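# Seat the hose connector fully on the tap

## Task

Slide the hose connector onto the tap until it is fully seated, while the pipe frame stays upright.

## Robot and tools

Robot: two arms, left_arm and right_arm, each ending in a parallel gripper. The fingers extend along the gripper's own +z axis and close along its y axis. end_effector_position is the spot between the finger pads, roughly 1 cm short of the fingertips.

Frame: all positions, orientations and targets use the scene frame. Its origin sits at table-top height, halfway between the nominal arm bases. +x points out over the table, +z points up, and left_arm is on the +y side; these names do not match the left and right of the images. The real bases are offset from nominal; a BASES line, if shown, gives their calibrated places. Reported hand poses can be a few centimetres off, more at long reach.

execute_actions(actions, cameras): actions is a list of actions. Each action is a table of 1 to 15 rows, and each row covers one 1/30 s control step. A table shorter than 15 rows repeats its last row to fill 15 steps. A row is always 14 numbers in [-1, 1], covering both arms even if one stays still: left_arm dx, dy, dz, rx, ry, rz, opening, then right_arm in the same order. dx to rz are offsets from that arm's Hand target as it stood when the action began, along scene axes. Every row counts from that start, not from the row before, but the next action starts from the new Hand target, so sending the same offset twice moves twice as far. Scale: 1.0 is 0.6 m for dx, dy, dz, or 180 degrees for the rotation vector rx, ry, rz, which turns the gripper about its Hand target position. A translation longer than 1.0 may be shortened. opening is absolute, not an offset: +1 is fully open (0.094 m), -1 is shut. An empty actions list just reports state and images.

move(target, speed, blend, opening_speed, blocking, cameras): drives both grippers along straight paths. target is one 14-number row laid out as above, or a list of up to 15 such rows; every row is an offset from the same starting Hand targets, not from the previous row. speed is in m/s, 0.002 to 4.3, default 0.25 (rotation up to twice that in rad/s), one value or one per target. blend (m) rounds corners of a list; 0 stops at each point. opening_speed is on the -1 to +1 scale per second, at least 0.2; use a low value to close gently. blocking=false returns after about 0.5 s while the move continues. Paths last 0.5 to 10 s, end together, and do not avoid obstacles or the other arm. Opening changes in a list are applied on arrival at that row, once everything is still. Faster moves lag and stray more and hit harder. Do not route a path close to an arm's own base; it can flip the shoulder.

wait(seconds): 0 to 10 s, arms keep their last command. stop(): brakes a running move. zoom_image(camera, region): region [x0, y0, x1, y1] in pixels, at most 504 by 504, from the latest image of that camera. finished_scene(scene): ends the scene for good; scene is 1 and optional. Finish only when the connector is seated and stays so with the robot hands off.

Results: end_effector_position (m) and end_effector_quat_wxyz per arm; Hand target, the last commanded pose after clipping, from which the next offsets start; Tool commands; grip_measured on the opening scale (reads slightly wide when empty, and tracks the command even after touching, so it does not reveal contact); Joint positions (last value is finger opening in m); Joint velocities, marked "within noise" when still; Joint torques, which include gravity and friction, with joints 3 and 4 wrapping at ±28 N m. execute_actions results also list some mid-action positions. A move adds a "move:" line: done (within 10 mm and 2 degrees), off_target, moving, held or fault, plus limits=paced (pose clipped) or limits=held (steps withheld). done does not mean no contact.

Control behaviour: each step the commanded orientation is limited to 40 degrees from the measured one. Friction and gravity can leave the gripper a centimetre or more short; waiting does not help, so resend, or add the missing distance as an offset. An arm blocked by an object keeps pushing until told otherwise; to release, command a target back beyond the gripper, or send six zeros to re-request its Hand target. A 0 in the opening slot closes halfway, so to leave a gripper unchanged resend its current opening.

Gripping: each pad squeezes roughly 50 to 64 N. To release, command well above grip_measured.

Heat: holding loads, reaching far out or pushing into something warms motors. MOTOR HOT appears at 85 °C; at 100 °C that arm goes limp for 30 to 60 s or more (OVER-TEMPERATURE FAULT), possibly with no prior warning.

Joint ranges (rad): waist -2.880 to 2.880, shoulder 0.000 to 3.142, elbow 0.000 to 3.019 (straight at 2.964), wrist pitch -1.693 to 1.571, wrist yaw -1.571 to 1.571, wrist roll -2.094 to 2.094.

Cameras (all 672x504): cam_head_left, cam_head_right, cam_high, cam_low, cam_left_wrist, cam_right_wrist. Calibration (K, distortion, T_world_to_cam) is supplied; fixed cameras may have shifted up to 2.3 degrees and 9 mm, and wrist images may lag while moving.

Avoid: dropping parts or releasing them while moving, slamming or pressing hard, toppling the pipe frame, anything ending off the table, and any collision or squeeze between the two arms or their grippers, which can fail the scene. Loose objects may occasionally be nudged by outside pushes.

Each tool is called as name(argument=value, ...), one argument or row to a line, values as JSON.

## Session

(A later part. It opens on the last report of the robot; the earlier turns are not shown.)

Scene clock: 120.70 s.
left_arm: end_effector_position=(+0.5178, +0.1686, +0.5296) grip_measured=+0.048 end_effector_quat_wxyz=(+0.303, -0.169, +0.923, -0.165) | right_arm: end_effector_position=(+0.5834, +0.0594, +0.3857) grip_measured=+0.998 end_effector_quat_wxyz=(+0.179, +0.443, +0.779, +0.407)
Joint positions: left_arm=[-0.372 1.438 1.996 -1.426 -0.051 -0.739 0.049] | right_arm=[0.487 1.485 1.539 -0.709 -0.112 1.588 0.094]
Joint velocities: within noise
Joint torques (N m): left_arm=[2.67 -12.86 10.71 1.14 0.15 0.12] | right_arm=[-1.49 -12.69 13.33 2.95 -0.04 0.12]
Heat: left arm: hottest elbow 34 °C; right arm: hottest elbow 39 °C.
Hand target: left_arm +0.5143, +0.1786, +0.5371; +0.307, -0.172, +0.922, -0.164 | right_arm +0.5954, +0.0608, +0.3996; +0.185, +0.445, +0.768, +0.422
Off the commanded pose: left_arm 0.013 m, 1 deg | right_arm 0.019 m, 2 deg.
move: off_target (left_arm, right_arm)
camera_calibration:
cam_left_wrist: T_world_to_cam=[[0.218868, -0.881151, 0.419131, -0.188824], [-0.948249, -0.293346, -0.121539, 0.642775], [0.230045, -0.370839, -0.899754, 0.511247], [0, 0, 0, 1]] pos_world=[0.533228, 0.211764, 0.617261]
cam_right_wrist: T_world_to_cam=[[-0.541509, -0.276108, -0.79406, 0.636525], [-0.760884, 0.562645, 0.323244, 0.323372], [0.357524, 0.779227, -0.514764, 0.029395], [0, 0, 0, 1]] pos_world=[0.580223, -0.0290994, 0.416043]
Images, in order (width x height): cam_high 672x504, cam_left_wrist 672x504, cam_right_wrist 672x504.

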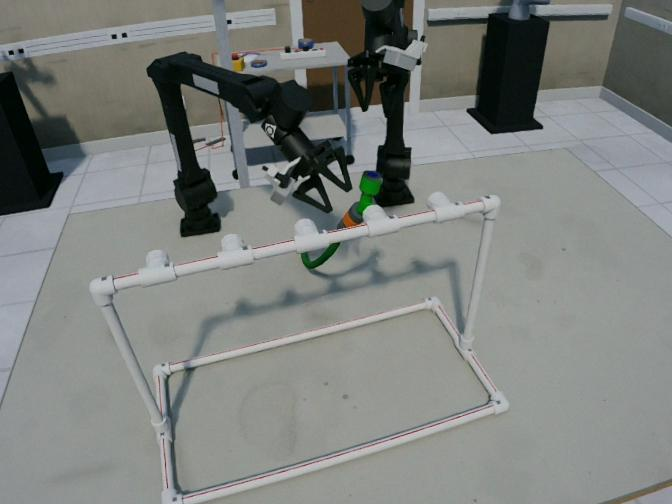

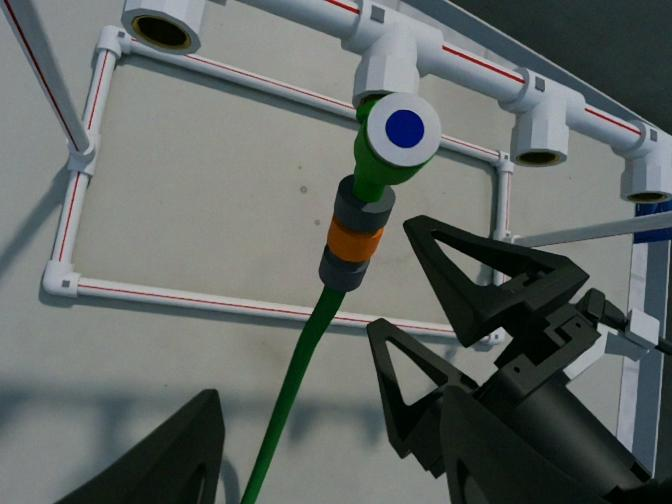

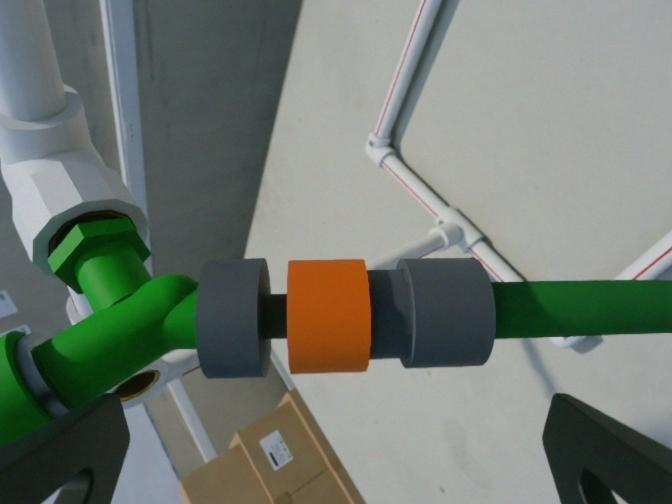

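move(
  target=[0,0,0,0,0,0,0.05, 0.0135,0.0082,-0.017,-0.006,-0.0045,0.0057,1],
  speed=0.04,
  cameras=["cam_right_wrist","cam_left_wrist"],
)

zoom_image(
  camera="cam_left_wrist",
  region=[280, 120, 520, 320],
)

Scene clock: 122.93 s.
left_arm: end_effector_position=(+0.5178, +0.1686, +0.5296) grip_measured=+0.048 end_effector_quat_wxyz=(+0.303, -0.169, +0.923, -0.165) | right_arm: end_effector_position=(+0.5917, +0.0639, +0.3761) grip_measured=+0.998 end_effector_quat_wxyz=(+0.180, +0.441, +0.779, +0.407)
Joint positions: left_arm=[-0.372 1.438 1.996 -1.426 -0.051 -0.739 0.049] | right_arm=[0.487 1.508 1.539 -0.684 -0.112 1.584 0.094]
Joint velocities: within noise
Joint torques (N m): left_arm=[2.67 -12.86 10.73 1.13 0.15 0.13] | right_arm=[-1.32 -13.33 13.31 2.89 -0.05 -0.1]
Heat: left arm: hottest elbow 34 °C; right arm: hottest elbow 40 °C.
Hand target: left_arm +0.5143, +0.1786, +0.5371; +0.307, -0.172, +0.922, -0.164 | right_arm +0.6035, +0.0657, +0.3894; +0.191, +0.433, +0.774, +0.420
Off the commanded pose: left_arm 0.013 m, 1 deg | right_arm 0.018 m, 2 deg.
move: off_target (left_arm, right_arm)
camera_calibration:
cam_left_wrist: T_world_to_cam=[[0.218605, -0.881289, 0.418977, -0.188648], [-0.948314, -0.293078, -0.121678, 0.64281], [0.230027, -0.370722, -0.899807, 0.511228], [0, 0, 0, 1]] pos_world=[0.533229, 0.211664, 0.617262]
cam_right_wrist: T_world_to_cam=[[-0.538409, -0.279204, -0.795086, 0.633389], [-0.763267, 0.561436, 0.319707, 0.333031], [0.357126, 0.778996, -0.515389, 0.0184523], [0, 0, 0, 1]] pos_world=[0.588624, -0.024505, 0.406637]
Images, in order (width x height): cam_left_wrist 672x504, cam_right_wrist 672x504.

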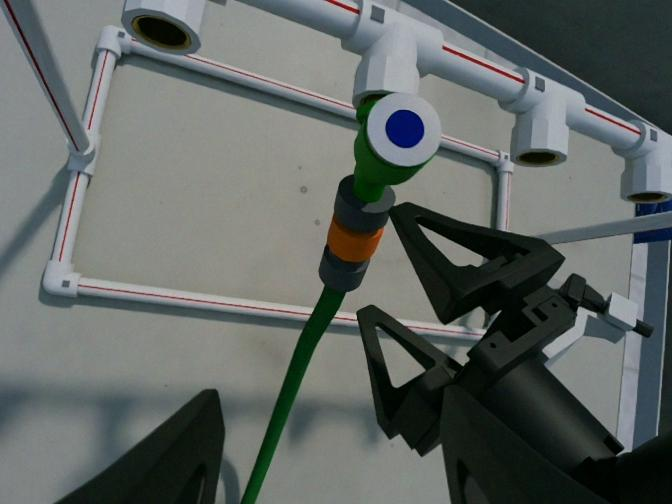

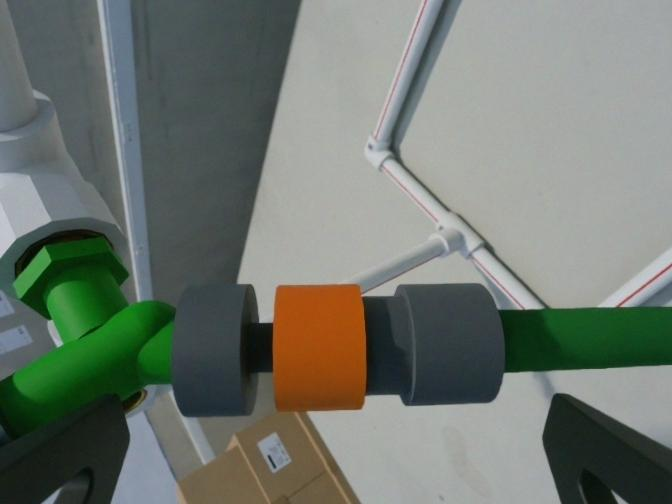

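Scaled by 2.100 from the camera's 672x504 image, which has a finer 960x720 frame.

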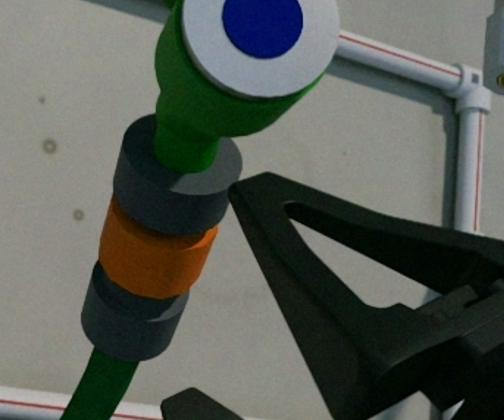

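move(
  target=[0,0,0,0,0,0,0.05, 0.0111,0.0085,-0.0108,0,0,0,1],
  speed=0.03,
  cameras=["cam_right_wrist","cam_left_wrist"],
)

zoom_image(
  camera="cam_left_wrist",
  region=[280, 120, 520, 320],
)

Scene clock: 124.23 s.
left_arm: end_effector_position=(+0.5178, +0.1686, +0.5296) grip_measured=+0.048 end_effector_quat_wxyz=(+0.303, -0.169, +0.923, -0.165) | right_arm: end_effector_position=(+0.5978, +0.0673, +0.3665) grip_measured=+0.998 end_effector_quat_wxyz=(+0.179, +0.441, +0.780, +0.405)
Joint positions: left_arm=[-0.372 1.438 1.996 -1.426 -0.051 -0.739 0.049] | right_arm=[0.487 1.528 1.539 -0.67 -0.112 1.583 0.094]
Joint velocities: within noise
Joint torques (N m): left_arm=[2.67 -12.86 10.71 1.18 0.14 0.12] | right_arm=[-1.2 -13.39 13.78 2.91 0.04 -0.07]
Heat: left arm: hottest elbow 34 °C; right arm: hottest elbow 40 °C.
Hand target: left_arm +0.5143, +0.1786, +0.5371; +0.307, -0.172, +0.922, -0.164 | right_arm +0.6102, +0.0708, +0.3830; +0.191, +0.433, +0.774, +0.420
Off the commanded pose: left_arm 0.013 m, 1 deg | right_arm 0.021 m, 2 deg.
move: off_target (left_arm, right_arm)
camera_calibration:
cam_left_wrist: T_world_to_cam=[[0.218605, -0.881289, 0.418977, -0.188648], [-0.948314, -0.293078, -0.121678, 0.64281], [0.230027, -0.370722, -0.899807, 0.511228], [0, 0, 0, 1]] pos_world=[0.533229, 0.211664, 0.617262]
cam_right_wrist: T_world_to_cam=[[-0.541717, -0.281843, -0.791901, 0.630983], [-0.762139, 0.562046, 0.321323, 0.337601], [0.354522, 0.777605, -0.519273, 0.0118299], [0, 0, 0, 1]] pos_world=[0.594919, -0.0211085, 0.39734]
Images, in order (width x height): cam_left_wrist 672x504, cam_right_wrist 672x504.

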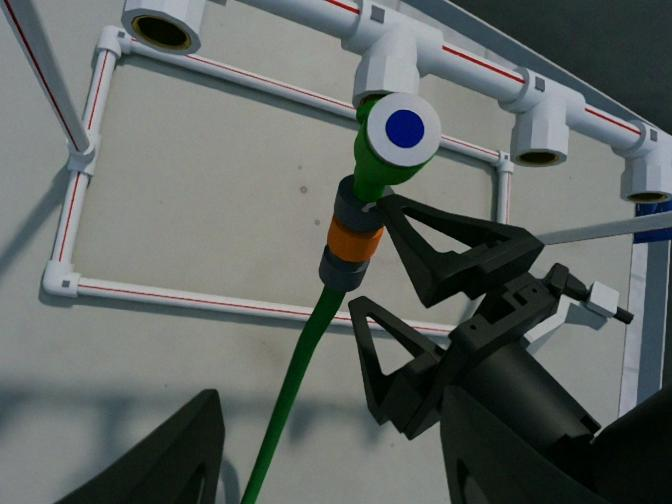

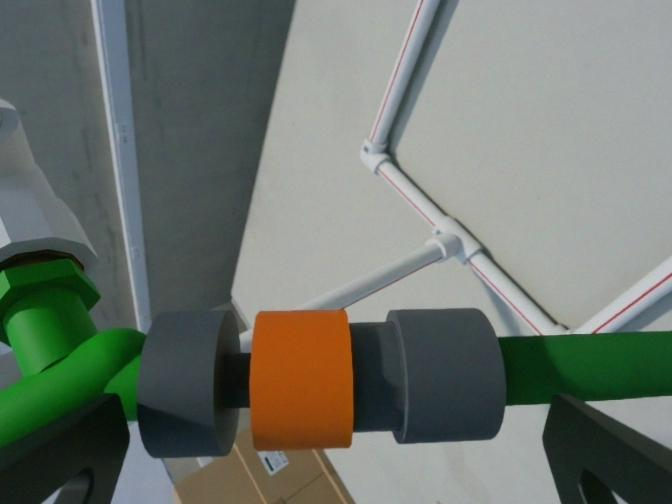

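Scaled by 2.100 from the camera's 672x504 image, which has a finer 960x720 frame.

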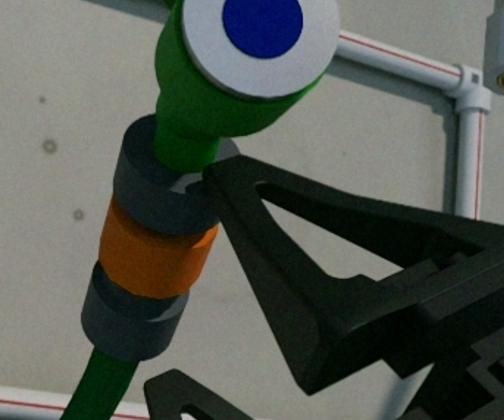

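move(
  target=[
    [0,0,0,0,0,0,0.05, -0.0007,-0.001,0.0087,0,0,0,1],
    [0,0,0,0,0,0,0.05, -0.0007,-0.001,0.0087,0,0,0,0.66],
  ],
  speed=0.03,
  opening_speed=0.4,
  cameras=["cam_right_wrist","cam_left_wrist"],
)

zoom_image(
  camera="cam_left_wrist",
  region=[280, 120, 520, 320],
)

Scene clock: 127.07 s.
left_arm: end_effector_position=(+0.5178, +0.1686, +0.5296) grip_measured=+0.048 end_effector_quat_wxyz=(+0.303, -0.169, +0.923, -0.165) | right_arm: end_effector_position=(+0.5984, +0.0676, +0.3692) grip_measured=+0.663 end_effector_quat_wxyz=(+0.180, +0.441, +0.780, +0.407)
Joint positions: left_arm=[-0.372 1.438 1.996 -1.426 -0.051 -0.739 0.049] | right_arm=[0.487 1.528 1.544 -0.67 -0.112 1.583 0.078]
Joint velocities: within noise
Joint torques (N m): left_arm=[2.67 -12.92 10.71 1.2 0.15 0.13] | right_arm=[-1.14 -13.33 14.37 2.35 0.02 -0.08]
Heat: left arm: hottest elbow 34 °C; right arm: hottest elbow 40 °C.
Hand target: left_arm +0.5143, +0.1786, +0.5371; +0.307, -0.172, +0.922, -0.164 | right_arm +0.6097, +0.0702, +0.3881; +0.191, +0.433, +0.774, +0.420
Off the commanded pose: left_arm 0.013 m, 1 deg | right_arm 0.022 m, 2 deg.
move: off_target (left_arm, right_arm); target 2's new opening was sent with right_arm's hand 0.025 m and 3 deg from that target
camera_calibration:
cam_left_wrist: T_world_to_cam=[[0.218605, -0.881289, 0.418977, -0.188648], [-0.948314, -0.293078, -0.121678, 0.64281], [0.230027, -0.370722, -0.899807, 0.511228], [0, 0, 0, 1]] pos_world=[0.533229, 0.211664, 0.617262]
cam_right_wrist: T_world_to_cam=[[-0.538563, -0.280122, -0.794658, 0.632496], [-0.763392, 0.561397, 0.319477, 0.338463], [0.356626, 0.778695, -0.51619, 0.0103635], [0, 0, 0, 1]] pos_world=[0.595323, -0.0209064, 0.399836]
Images, in order (width x height): cam_left_wrist 672x504, cam_right_wrist 672x504.

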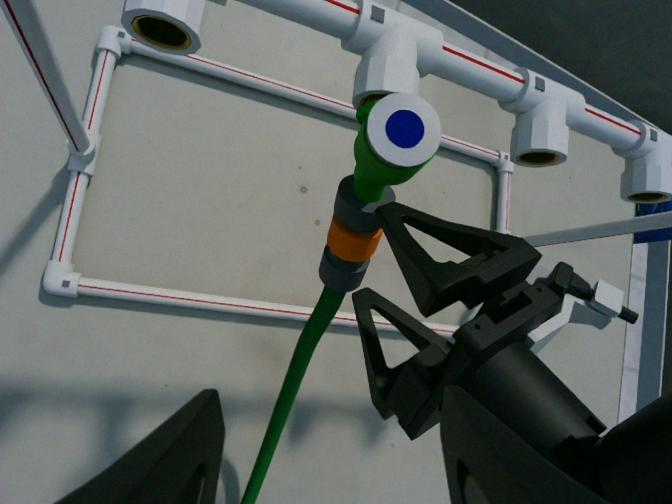

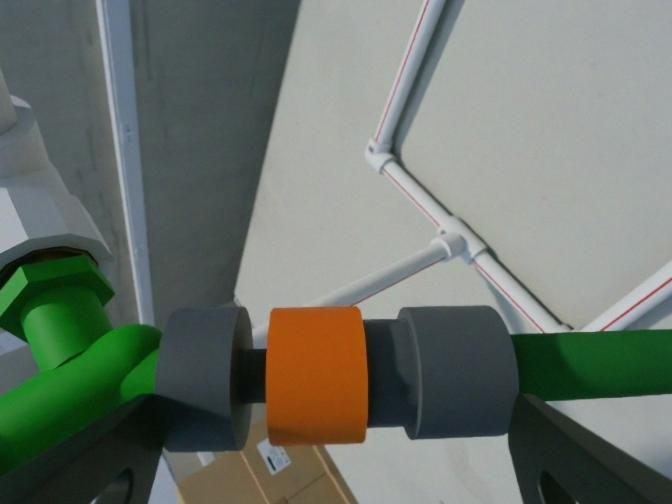

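Scaled by 2.100 from the camera's 672x504 image, which has a finer 960x720 frame.

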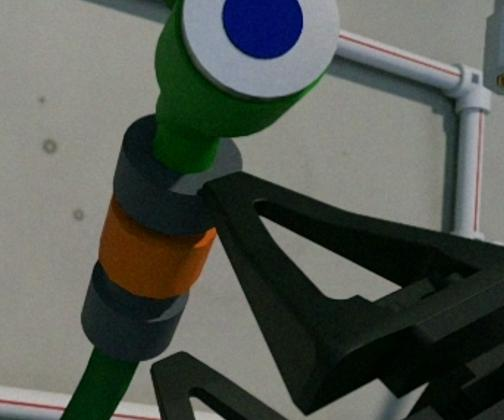

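move(
  target=[
    [0,0,0,0,0,0,0.05, 0,0,0,0,0,0,0.66],
    [0,0,0,0,0,0,0.05, 0,0,0,0,0,0,0.35],
  ],
  speed=0.03,
  opening_speed=0.25,
  cameras=["cam_right_wrist","cam_left_wrist","cam_high"],
)

zoom_image(
  camera="cam_left_wrist",
  region=[280, 120, 520, 320],
)

Scene clock: 129.60 s.
left_arm: end_effector_position=(+0.5178, +0.1686, +0.5296) grip_measured=+0.048 end_effector_quat_wxyz=(+0.303, -0.169, +0.923, -0.165) | right_arm: end_effector_position=(+0.6001, +0.0685, +0.3750) grip_measured=+0.353 end_effector_quat_wxyz=(+0.183, +0.439, +0.777, +0.412)
Joint positions: left_arm=[-0.372 1.438 1.996 -1.426 -0.051 -0.739 0.049] | right_arm=[0.487 1.528 1.552 -0.664 -0.112 1.583 0.064]
Joint velocities: within noise
Joint torques (N m): left_arm=[2.61 -12.75 10.73 1.16 0.15 0.13] | right_arm=[-1.26 -13.33 13.81 2.22 0.01 -0.08]
Heat: left arm: hottest elbow 34 °C; right arm: hottest elbow 41 °C.
Hand target: left_arm +0.5143, +0.1786, +0.5371; +0.307, -0.172, +0.922, -0.164 | right_arm +0.6098, +0.0702, +0.3883; +0.191, +0.433, +0.774, +0.420
Off the commanded pose: left_arm 0.013 m, 1 deg | right_arm 0.016 m, 1 deg.
move: off_target (left_arm, right_arm); target 2's new opening was sent with right_arm's hand 0.022 m and 2 deg from that target
camera_calibration:
cam_left_wrist: T_world_to_cam=[[0.218605, -0.881289, 0.418977, -0.188648], [-0.948314, -0.293078, -0.121678, 0.64281], [0.230027, -0.370722, -0.899807, 0.511228], [0, 0, 0, 1]] pos_world=[0.533229, 0.211664, 0.617262]
cam_right_wrist: T_world_to_cam=[[-0.528893, -0.274859, -0.802948, 0.635298], [-0.767254, 0.55925, 0.313943, 0.341933], [0.362758, 0.782107, -0.50667, 0.00446426], [0, 0, 0, 1]] pos_world=[0.596735, -0.0201, 0.405026]
Images, in order (width x height): cam_high 672x504, cam_left_wrist 672x504, cam_right_wrist 672x504.

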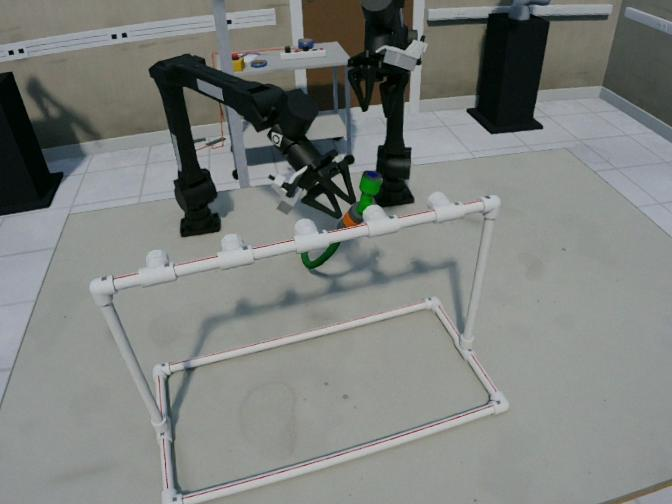

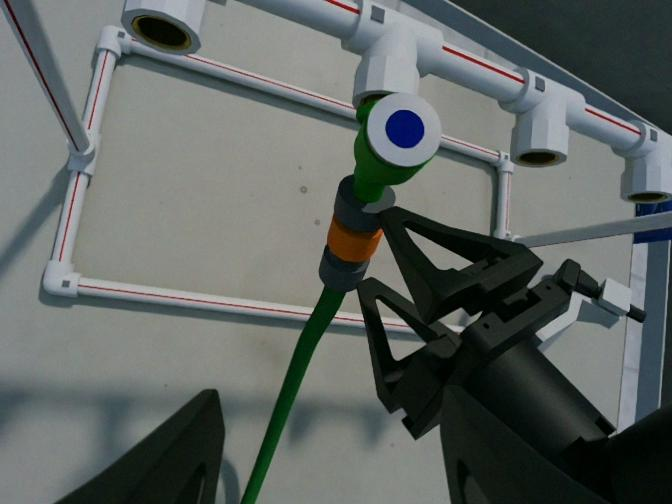

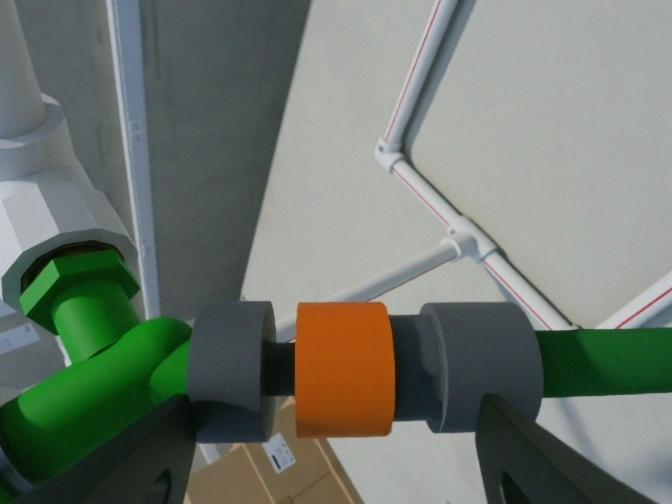

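Scaled by 2.100 from the camera's 672x504 image, which has a finer 960x720 frame.

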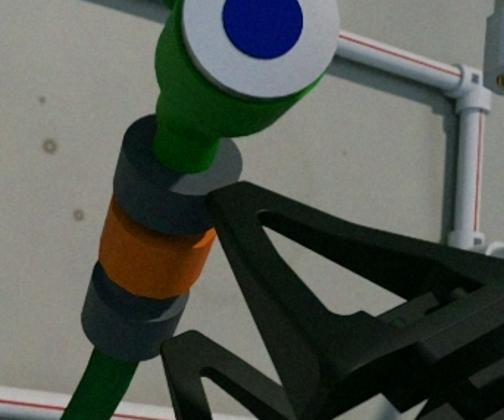

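move(
  target=[
    [0,0,0,0,0,0,0.05, -0.013,-0.0087,0.0128,0,0,0,1],
    [0,0,0,0,0,0,0.05, 0.0082,0.0058,-0.0115,0,0,0,1],
  ],
  speed=0.03,
  cameras=["cam_right_wrist","cam_left_wrist","cam_high"],
)

zoom_image(
  camera="cam_left_wrist",
  region=[280, 120, 520, 320],
)

Scene clock: 131.93 s.
left_arm: end_effector_position=(+0.5178, +0.1686, +0.5296) grip_measured=+0.048 end_effector_quat_wxyz=(+0.303, -0.169, +0.923, -0.165) | right_arm: end_effector_position=(+0.6026, +0.0698, +0.3667) grip_measured=+0.998 end_effector_quat_wxyz=(+0.180, +0.441, +0.780, +0.407)
Joint positions: left_arm=[-0.372 1.438 1.996 -1.426 -0.051 -0.739 0.049] | right_arm=[0.487 1.54 1.552 -0.666 -0.112 1.583 0.094]
Joint velocities: within noise
Joint torques (N m): left_arm=[2.67 -12.86 10.71 1.16 0.14 0.13] | right_arm=[-1.08 -13.51 13.65 2.92 0.06 -0.07]
Heat: left arm: hottest elbow 34 °C; right arm: hottest elbow 41 °C.
Hand target: left_arm +0.5143, +0.1786, +0.5371; +0.307, -0.172, +0.922, -0.164 | right_arm +0.6146, +0.0737, +0.3814; +0.191, +0.433, +0.774, +0.420
Off the commanded pose: left_arm 0.013 m, 1 deg | right_arm 0.019 m, 2 deg.
move: off_target (left_arm, right_arm)
camera_calibration:
cam_left_wrist: T_world_to_cam=[[0.218605, -0.881289, 0.418977, -0.188648], [-0.948314, -0.293078, -0.121678, 0.64281], [0.230027, -0.370722, -0.899807, 0.511228], [0, 0, 0, 1]] pos_world=[0.533229, 0.211664, 0.617262]
cam_right_wrist: T_world_to_cam=[[-0.539079, -0.280407, -0.794208, 0.63362], [-0.763221, 0.561431, 0.319825, 0.340905], [0.356212, 0.778567, -0.516668, 0.00627265], [0, 0, 0, 1]] pos_world=[0.599522, -0.0186068, 0.397437]
Images, in order (width x height): cam_high 672x504, cam_left_wrist 672x504, cam_right_wrist 672x504.

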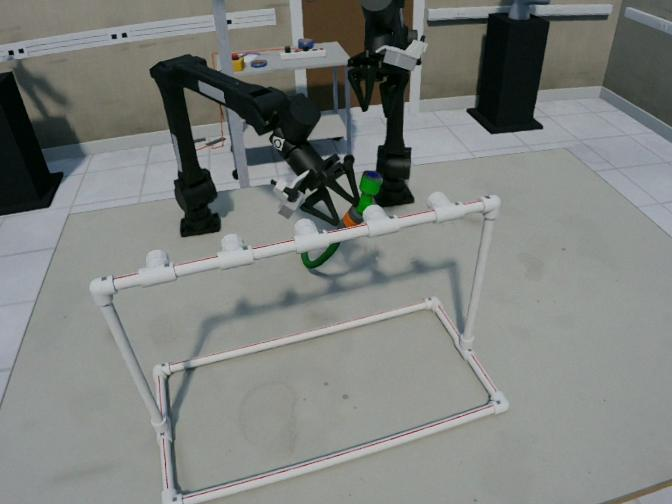

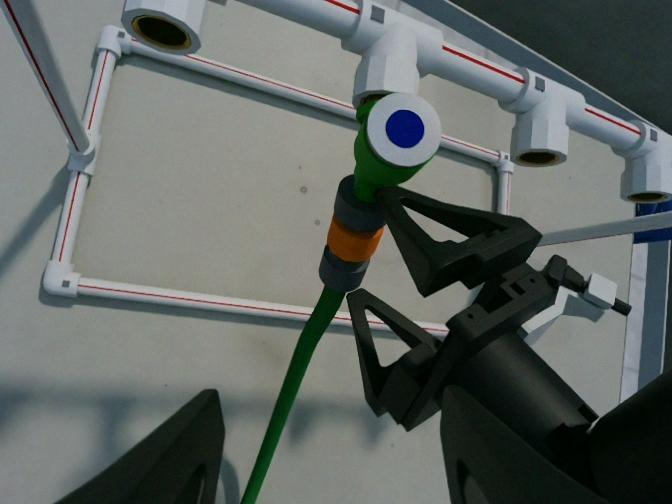

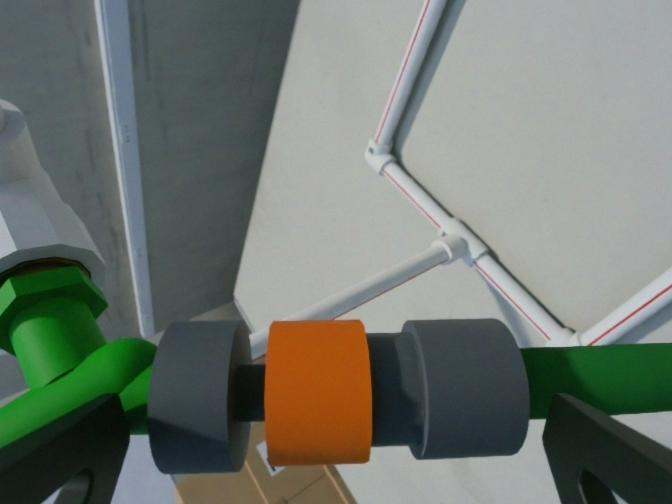

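Scaled by 2.100 from the camera's 672x504 image, which has a finer 960x720 frame.

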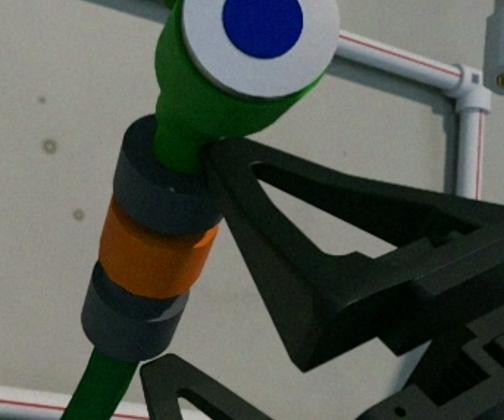

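move(
  target=[
    [0,0,0,0,0,0,0.05, 0,0,0,0,0,0,1],
    [0,0,0,0,0,0,0.05, 0,0,0,0,0,0,0.5],
  ],
  speed=0.03,
  opening_speed=0.3,
  cameras=["cam_right_wrist","cam_left_wrist","cam_high"],
)

zoom_image(
  camera="cam_left_wrist",
  region=[280, 120, 520, 320],
)

Scene clock: 134.90 s.
left_arm: end_effector_position=(+0.5178, +0.1686, +0.5296) grip_measured=+0.048 end_effector_quat_wxyz=(+0.303, -0.169, +0.923, -0.165) | right_arm: end_effector_position=(+0.6039, +0.0706, +0.3677) grip_measured=+0.515 end_effector_quat_wxyz=(+0.183, +0.437, +0.780, +0.409)
Joint positions: left_arm=[-0.372 1.438 1.996 -1.426 -0.051 -0.739 0.049] | right_arm=[0.487 1.541 1.552 -0.657 -0.112 1.575 0.071]
Joint velocities: within noise
Joint torques (N m): left_arm=[2.49 -12.81 10.76 1.16 0.15 0.12] | right_arm=[-1.03 -13.51 13.75 2.51 0.05 0.01]
Heat: left arm: hottest elbow 34 °C; right arm: hottest elbow 41 °C.
Hand target: left_arm +0.5143, +0.1786, +0.5371; +0.307, -0.172, +0.922, -0.164 | right_arm +0.6146, +0.0737, +0.3815; +0.191, +0.433, +0.774, +0.420
Off the commanded pose: left_arm 0.013 m, 1 deg | right_arm 0.018 m, 2 deg.
move: off_target (left_arm, right_arm); target 2's new opening was sent with right_arm's hand 0.019 m and 2 deg from that target
camera_calibration:
cam_left_wrist: T_world_to_cam=[[0.218605, -0.881289, 0.418977, -0.188648], [-0.948314, -0.293078, -0.121678, 0.64281], [0.230027, -0.370722, -0.899807, 0.511228], [0, 0, 0, 1]] pos_world=[0.533229, 0.211664, 0.617262]
cam_right_wrist: T_world_to_cam=[[-0.52957, -0.283866, -0.799359, 0.631659], [-0.769044, 0.558313, 0.31122, 0.34809], [0.357947, 0.779555, -0.513972, 0.0035639], [0, 0, 0, 1]] pos_world=[0.600928, -0.0178143, 0.398422]
Images, in order (width x height): cam_high 672x504, cam_left_wrist 672x504, cam_right_wrist 672x504.

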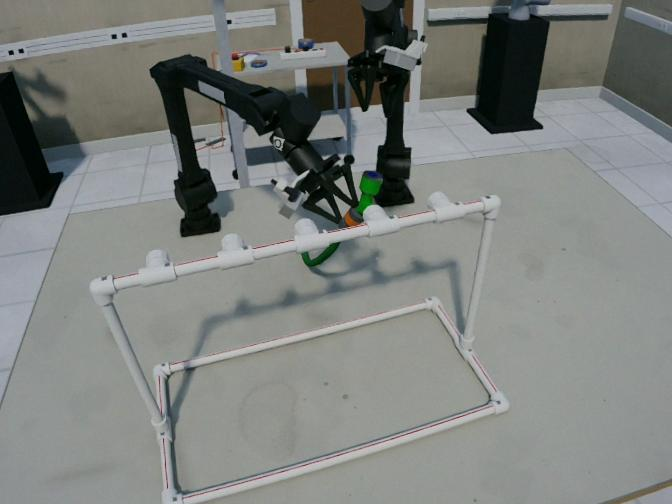

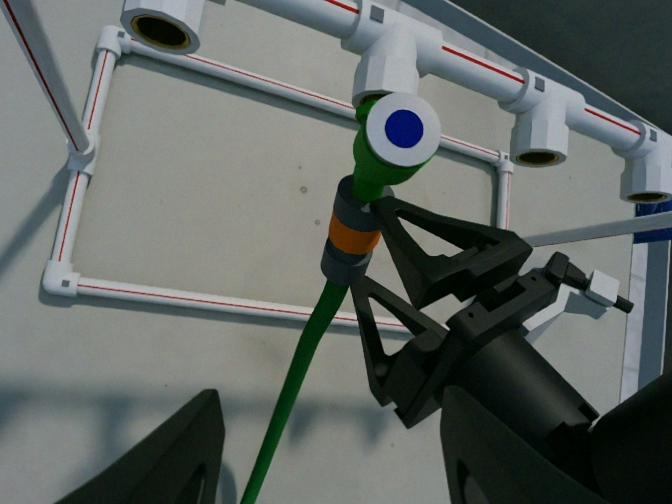

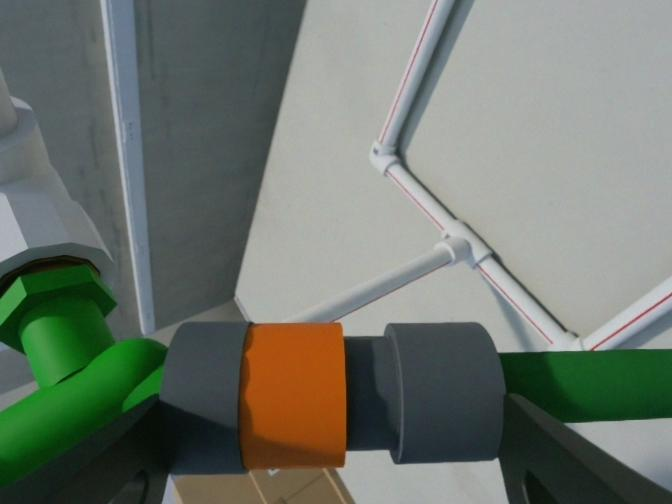

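Scaled by 2.100 from the camera's 672x504 image, which has a finer 960x720 frame.

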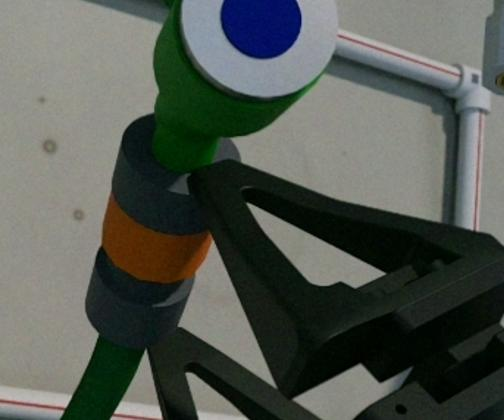

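move(
  target=[0,0,0,0,0,0,0.05, 0,0,0,0,0,0,0.3],
  speed=0.03,
  opening_speed=0.3,
  cameras=["cam_right_wrist"],
)

zoom_image(
  camera="cam_right_wrist",
  region=[140, 290, 380, 500],
)

Scene clock: 135.90 s.
left_arm: end_effector_position=(+0.5178, +0.1686, +0.5296) grip_measured=+0.048 end_effector_quat_wxyz=(+0.303, -0.169, +0.923, -0.165) | right_arm: end_effector_position=(+0.6039, +0.0706, +0.3677) grip_measured=+0.512 end_effector_quat_wxyz=(+0.183, +0.437, +0.780, +0.409)
Joint positions: left_arm=[-0.372 1.438 1.996 -1.426 -0.051 -0.739 0.049] | right_arm=[0.487 1.541 1.552 -0.657 -0.112 1.575 0.071]
Joint velocities: within noise
Joint torques (N m): left_arm=[2.73 -12.86 10.74 1.13 0.15 0.13] | right_arm=[-1.03 -13.51 13.72 2.48 0.06 0]
Heat: left arm: hottest elbow 35 °C; right arm: hottest elbow 41 °C.
Hand target: left_arm +0.5143, +0.1786, +0.5371; +0.307, -0.172, +0.922, -0.164 | right_arm +0.6146, +0.0737, +0.3815; +0.191, +0.433, +0.774, +0.420
Off the commanded pose: left_arm 0.013 m, 1 deg | right_arm 0.018 m, 2 deg.
move: off_target (left_arm, right_arm)
camera_calibration:
cam_right_wrist: T_world_to_cam=[[-0.529313, -0.284139, -0.799433, 0.631661], [-0.76923, 0.558232, 0.310905, 0.348372], [0.357929, 0.779514, -0.514048, 0.0036202], [0, 0, 0, 1]] pos_world=[0.601028, -0.0178148, 0.398521]
Images, in order (width x height): cam_right_wrist 672x504.

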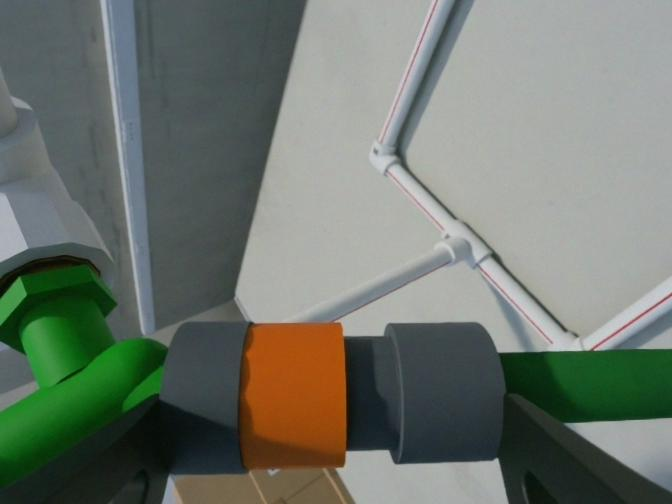

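Scaled by 2.100 from the camera's 672x504 image, which has a finer 960x720 frame.

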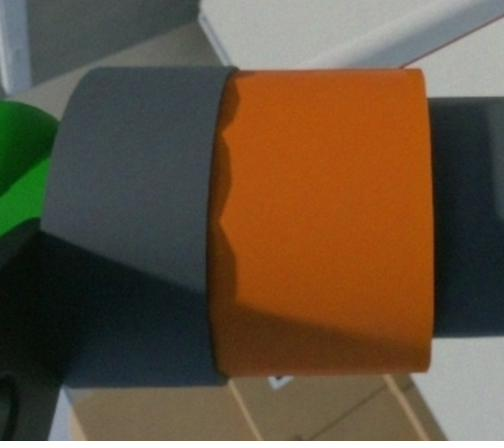

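move(
  target=[
    [0,0,0,0,0,0,0.05, 0,0,0,0,0,0,0.95],
    [0,0,0,0,0,0,0.05, -0.087,-0.064,0.078,0,0,0,0.95],
  ],
  speed=0.08,
  opening_speed=1,
)

zoom_image(
  camera="cam_right_wrist",
  region=[140, 180, 500, 450],
)

Scene clock: 138.77 s.
left_arm: end_effector_position=(+0.5178, +0.1686, +0.5296) grip_measured=+0.048 end_effector_quat_wxyz=(+0.303, -0.169, +0.923, -0.165) | right_arm: end_effector_position=(+0.5643, +0.0410, +0.4290) grip_measured=+0.948 end_effector_quat_wxyz=(+0.191, +0.434, +0.771, +0.424)
Joint positions: left_arm=[-0.372 1.438 1.996 -1.426 -0.051 -0.739 0.049] | right_arm=[0.472 1.409 1.55 -0.749 -0.126 1.574 0.092]
Joint velocities: within noise
Joint torques (N m): left_arm=[2.61 -12.98 10.71 1.17 0.14 0.12] | right_arm=[-1.44 -12.98 10.04 1.69 -0.06 -0.09]
Heat: left arm: hottest elbow 35 °C; right arm: hottest elbow 41 °C.
Hand target: left_arm +0.5142, +0.1786, +0.5371; +0.307, -0.172, +0.922, -0.164 | right_arm +0.5625, +0.0352, +0.4283; +0.191, +0.433, +0.774, +0.420
Off the commanded pose: left_arm 0.013 m, 1 deg | right_arm 0.006 m, 1 deg.
move: off_target (left_arm)
camera_calibration:
cam_left_wrist: T_world_to_cam=[[0.218605, -0.881289, 0.418977, -0.188648], [-0.948314, -0.293078, -0.121678, 0.64281], [0.230027, -0.370722, -0.899807, 0.511228], [0, 0, 0, 1]] pos_world=[0.533229, 0.211664, 0.617262]
cam_right_wrist: T_world_to_cam=[[-0.505837, -0.262299, -0.821784, 0.646655], [-0.776303, 0.553812, 0.301074, 0.323666], [0.376142, 0.790248, -0.483762, 0.0486585], [0, 0, 0, 1]] pos_world=[0.560062, -0.0480853, 0.457502]

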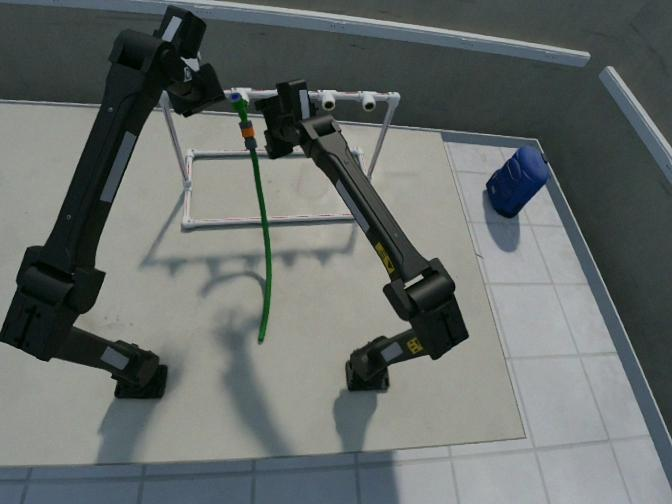

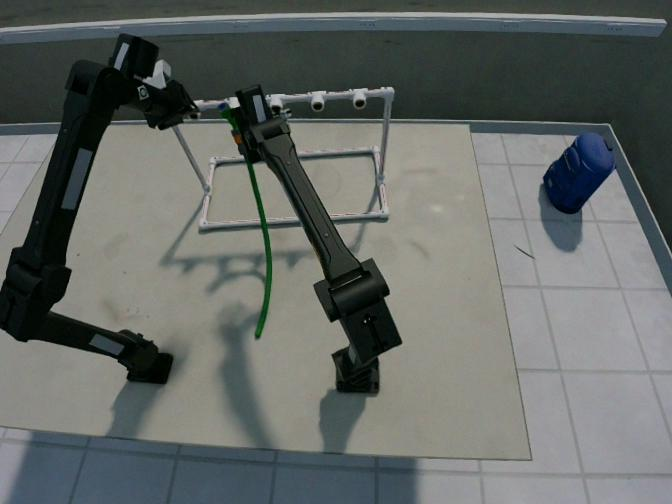

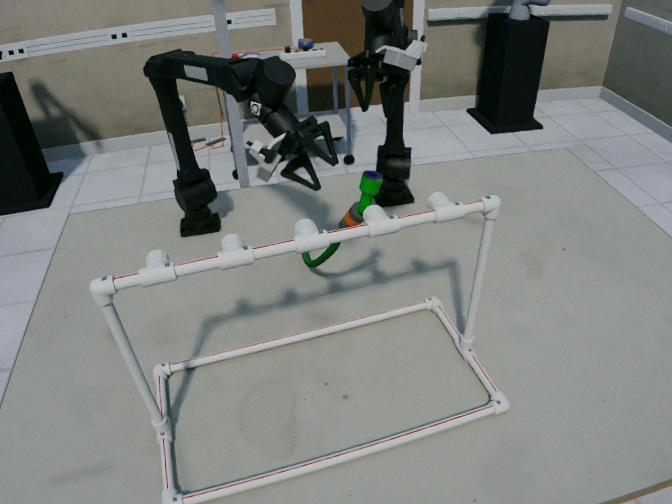

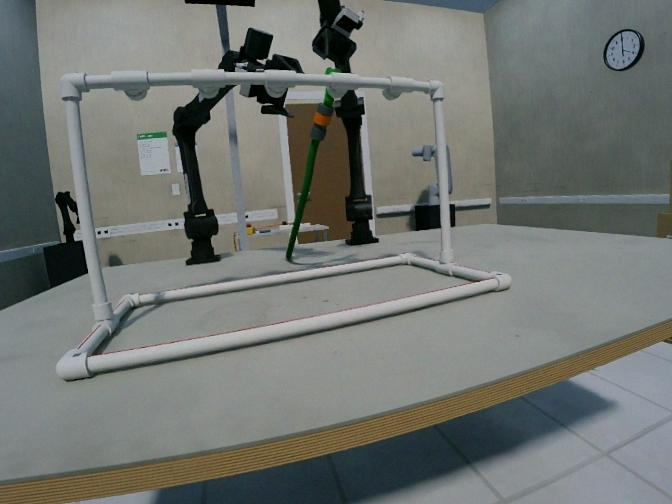

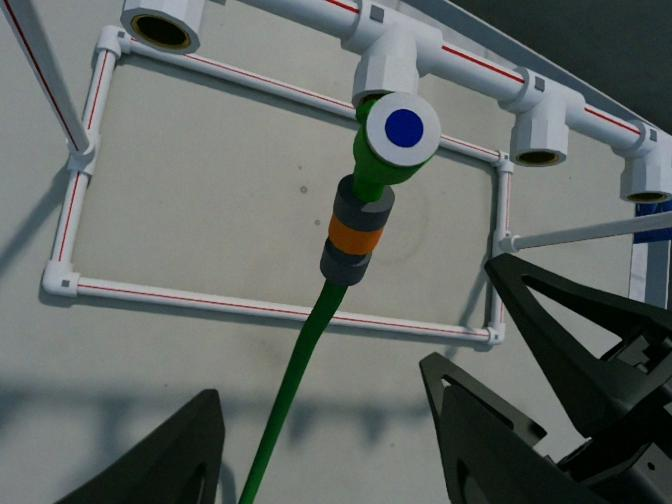

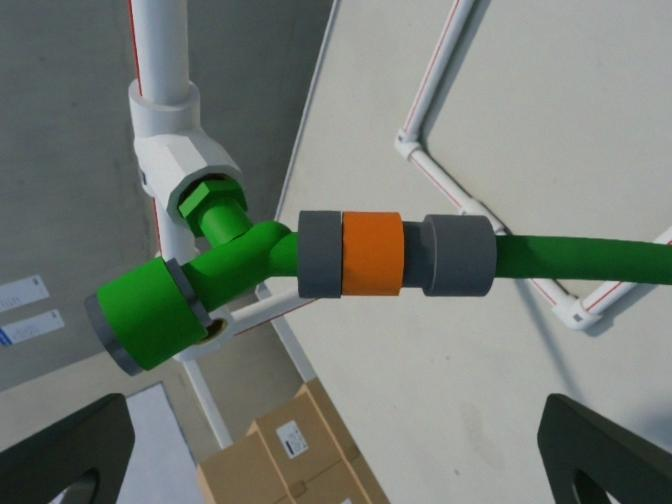

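Scaled by 1.400 from the camera's 672x504 image, which has a finer 960x720 frame.

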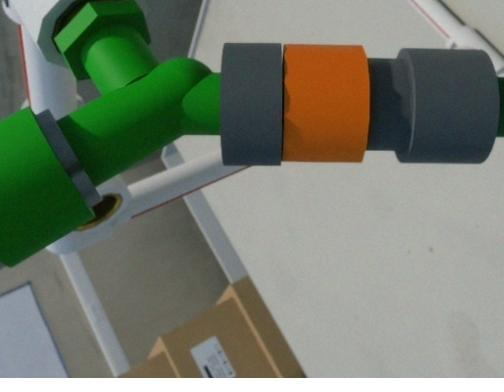

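Fully seated, and the frame is standing.

finished_scene(
)

The scene is finished: the task was done.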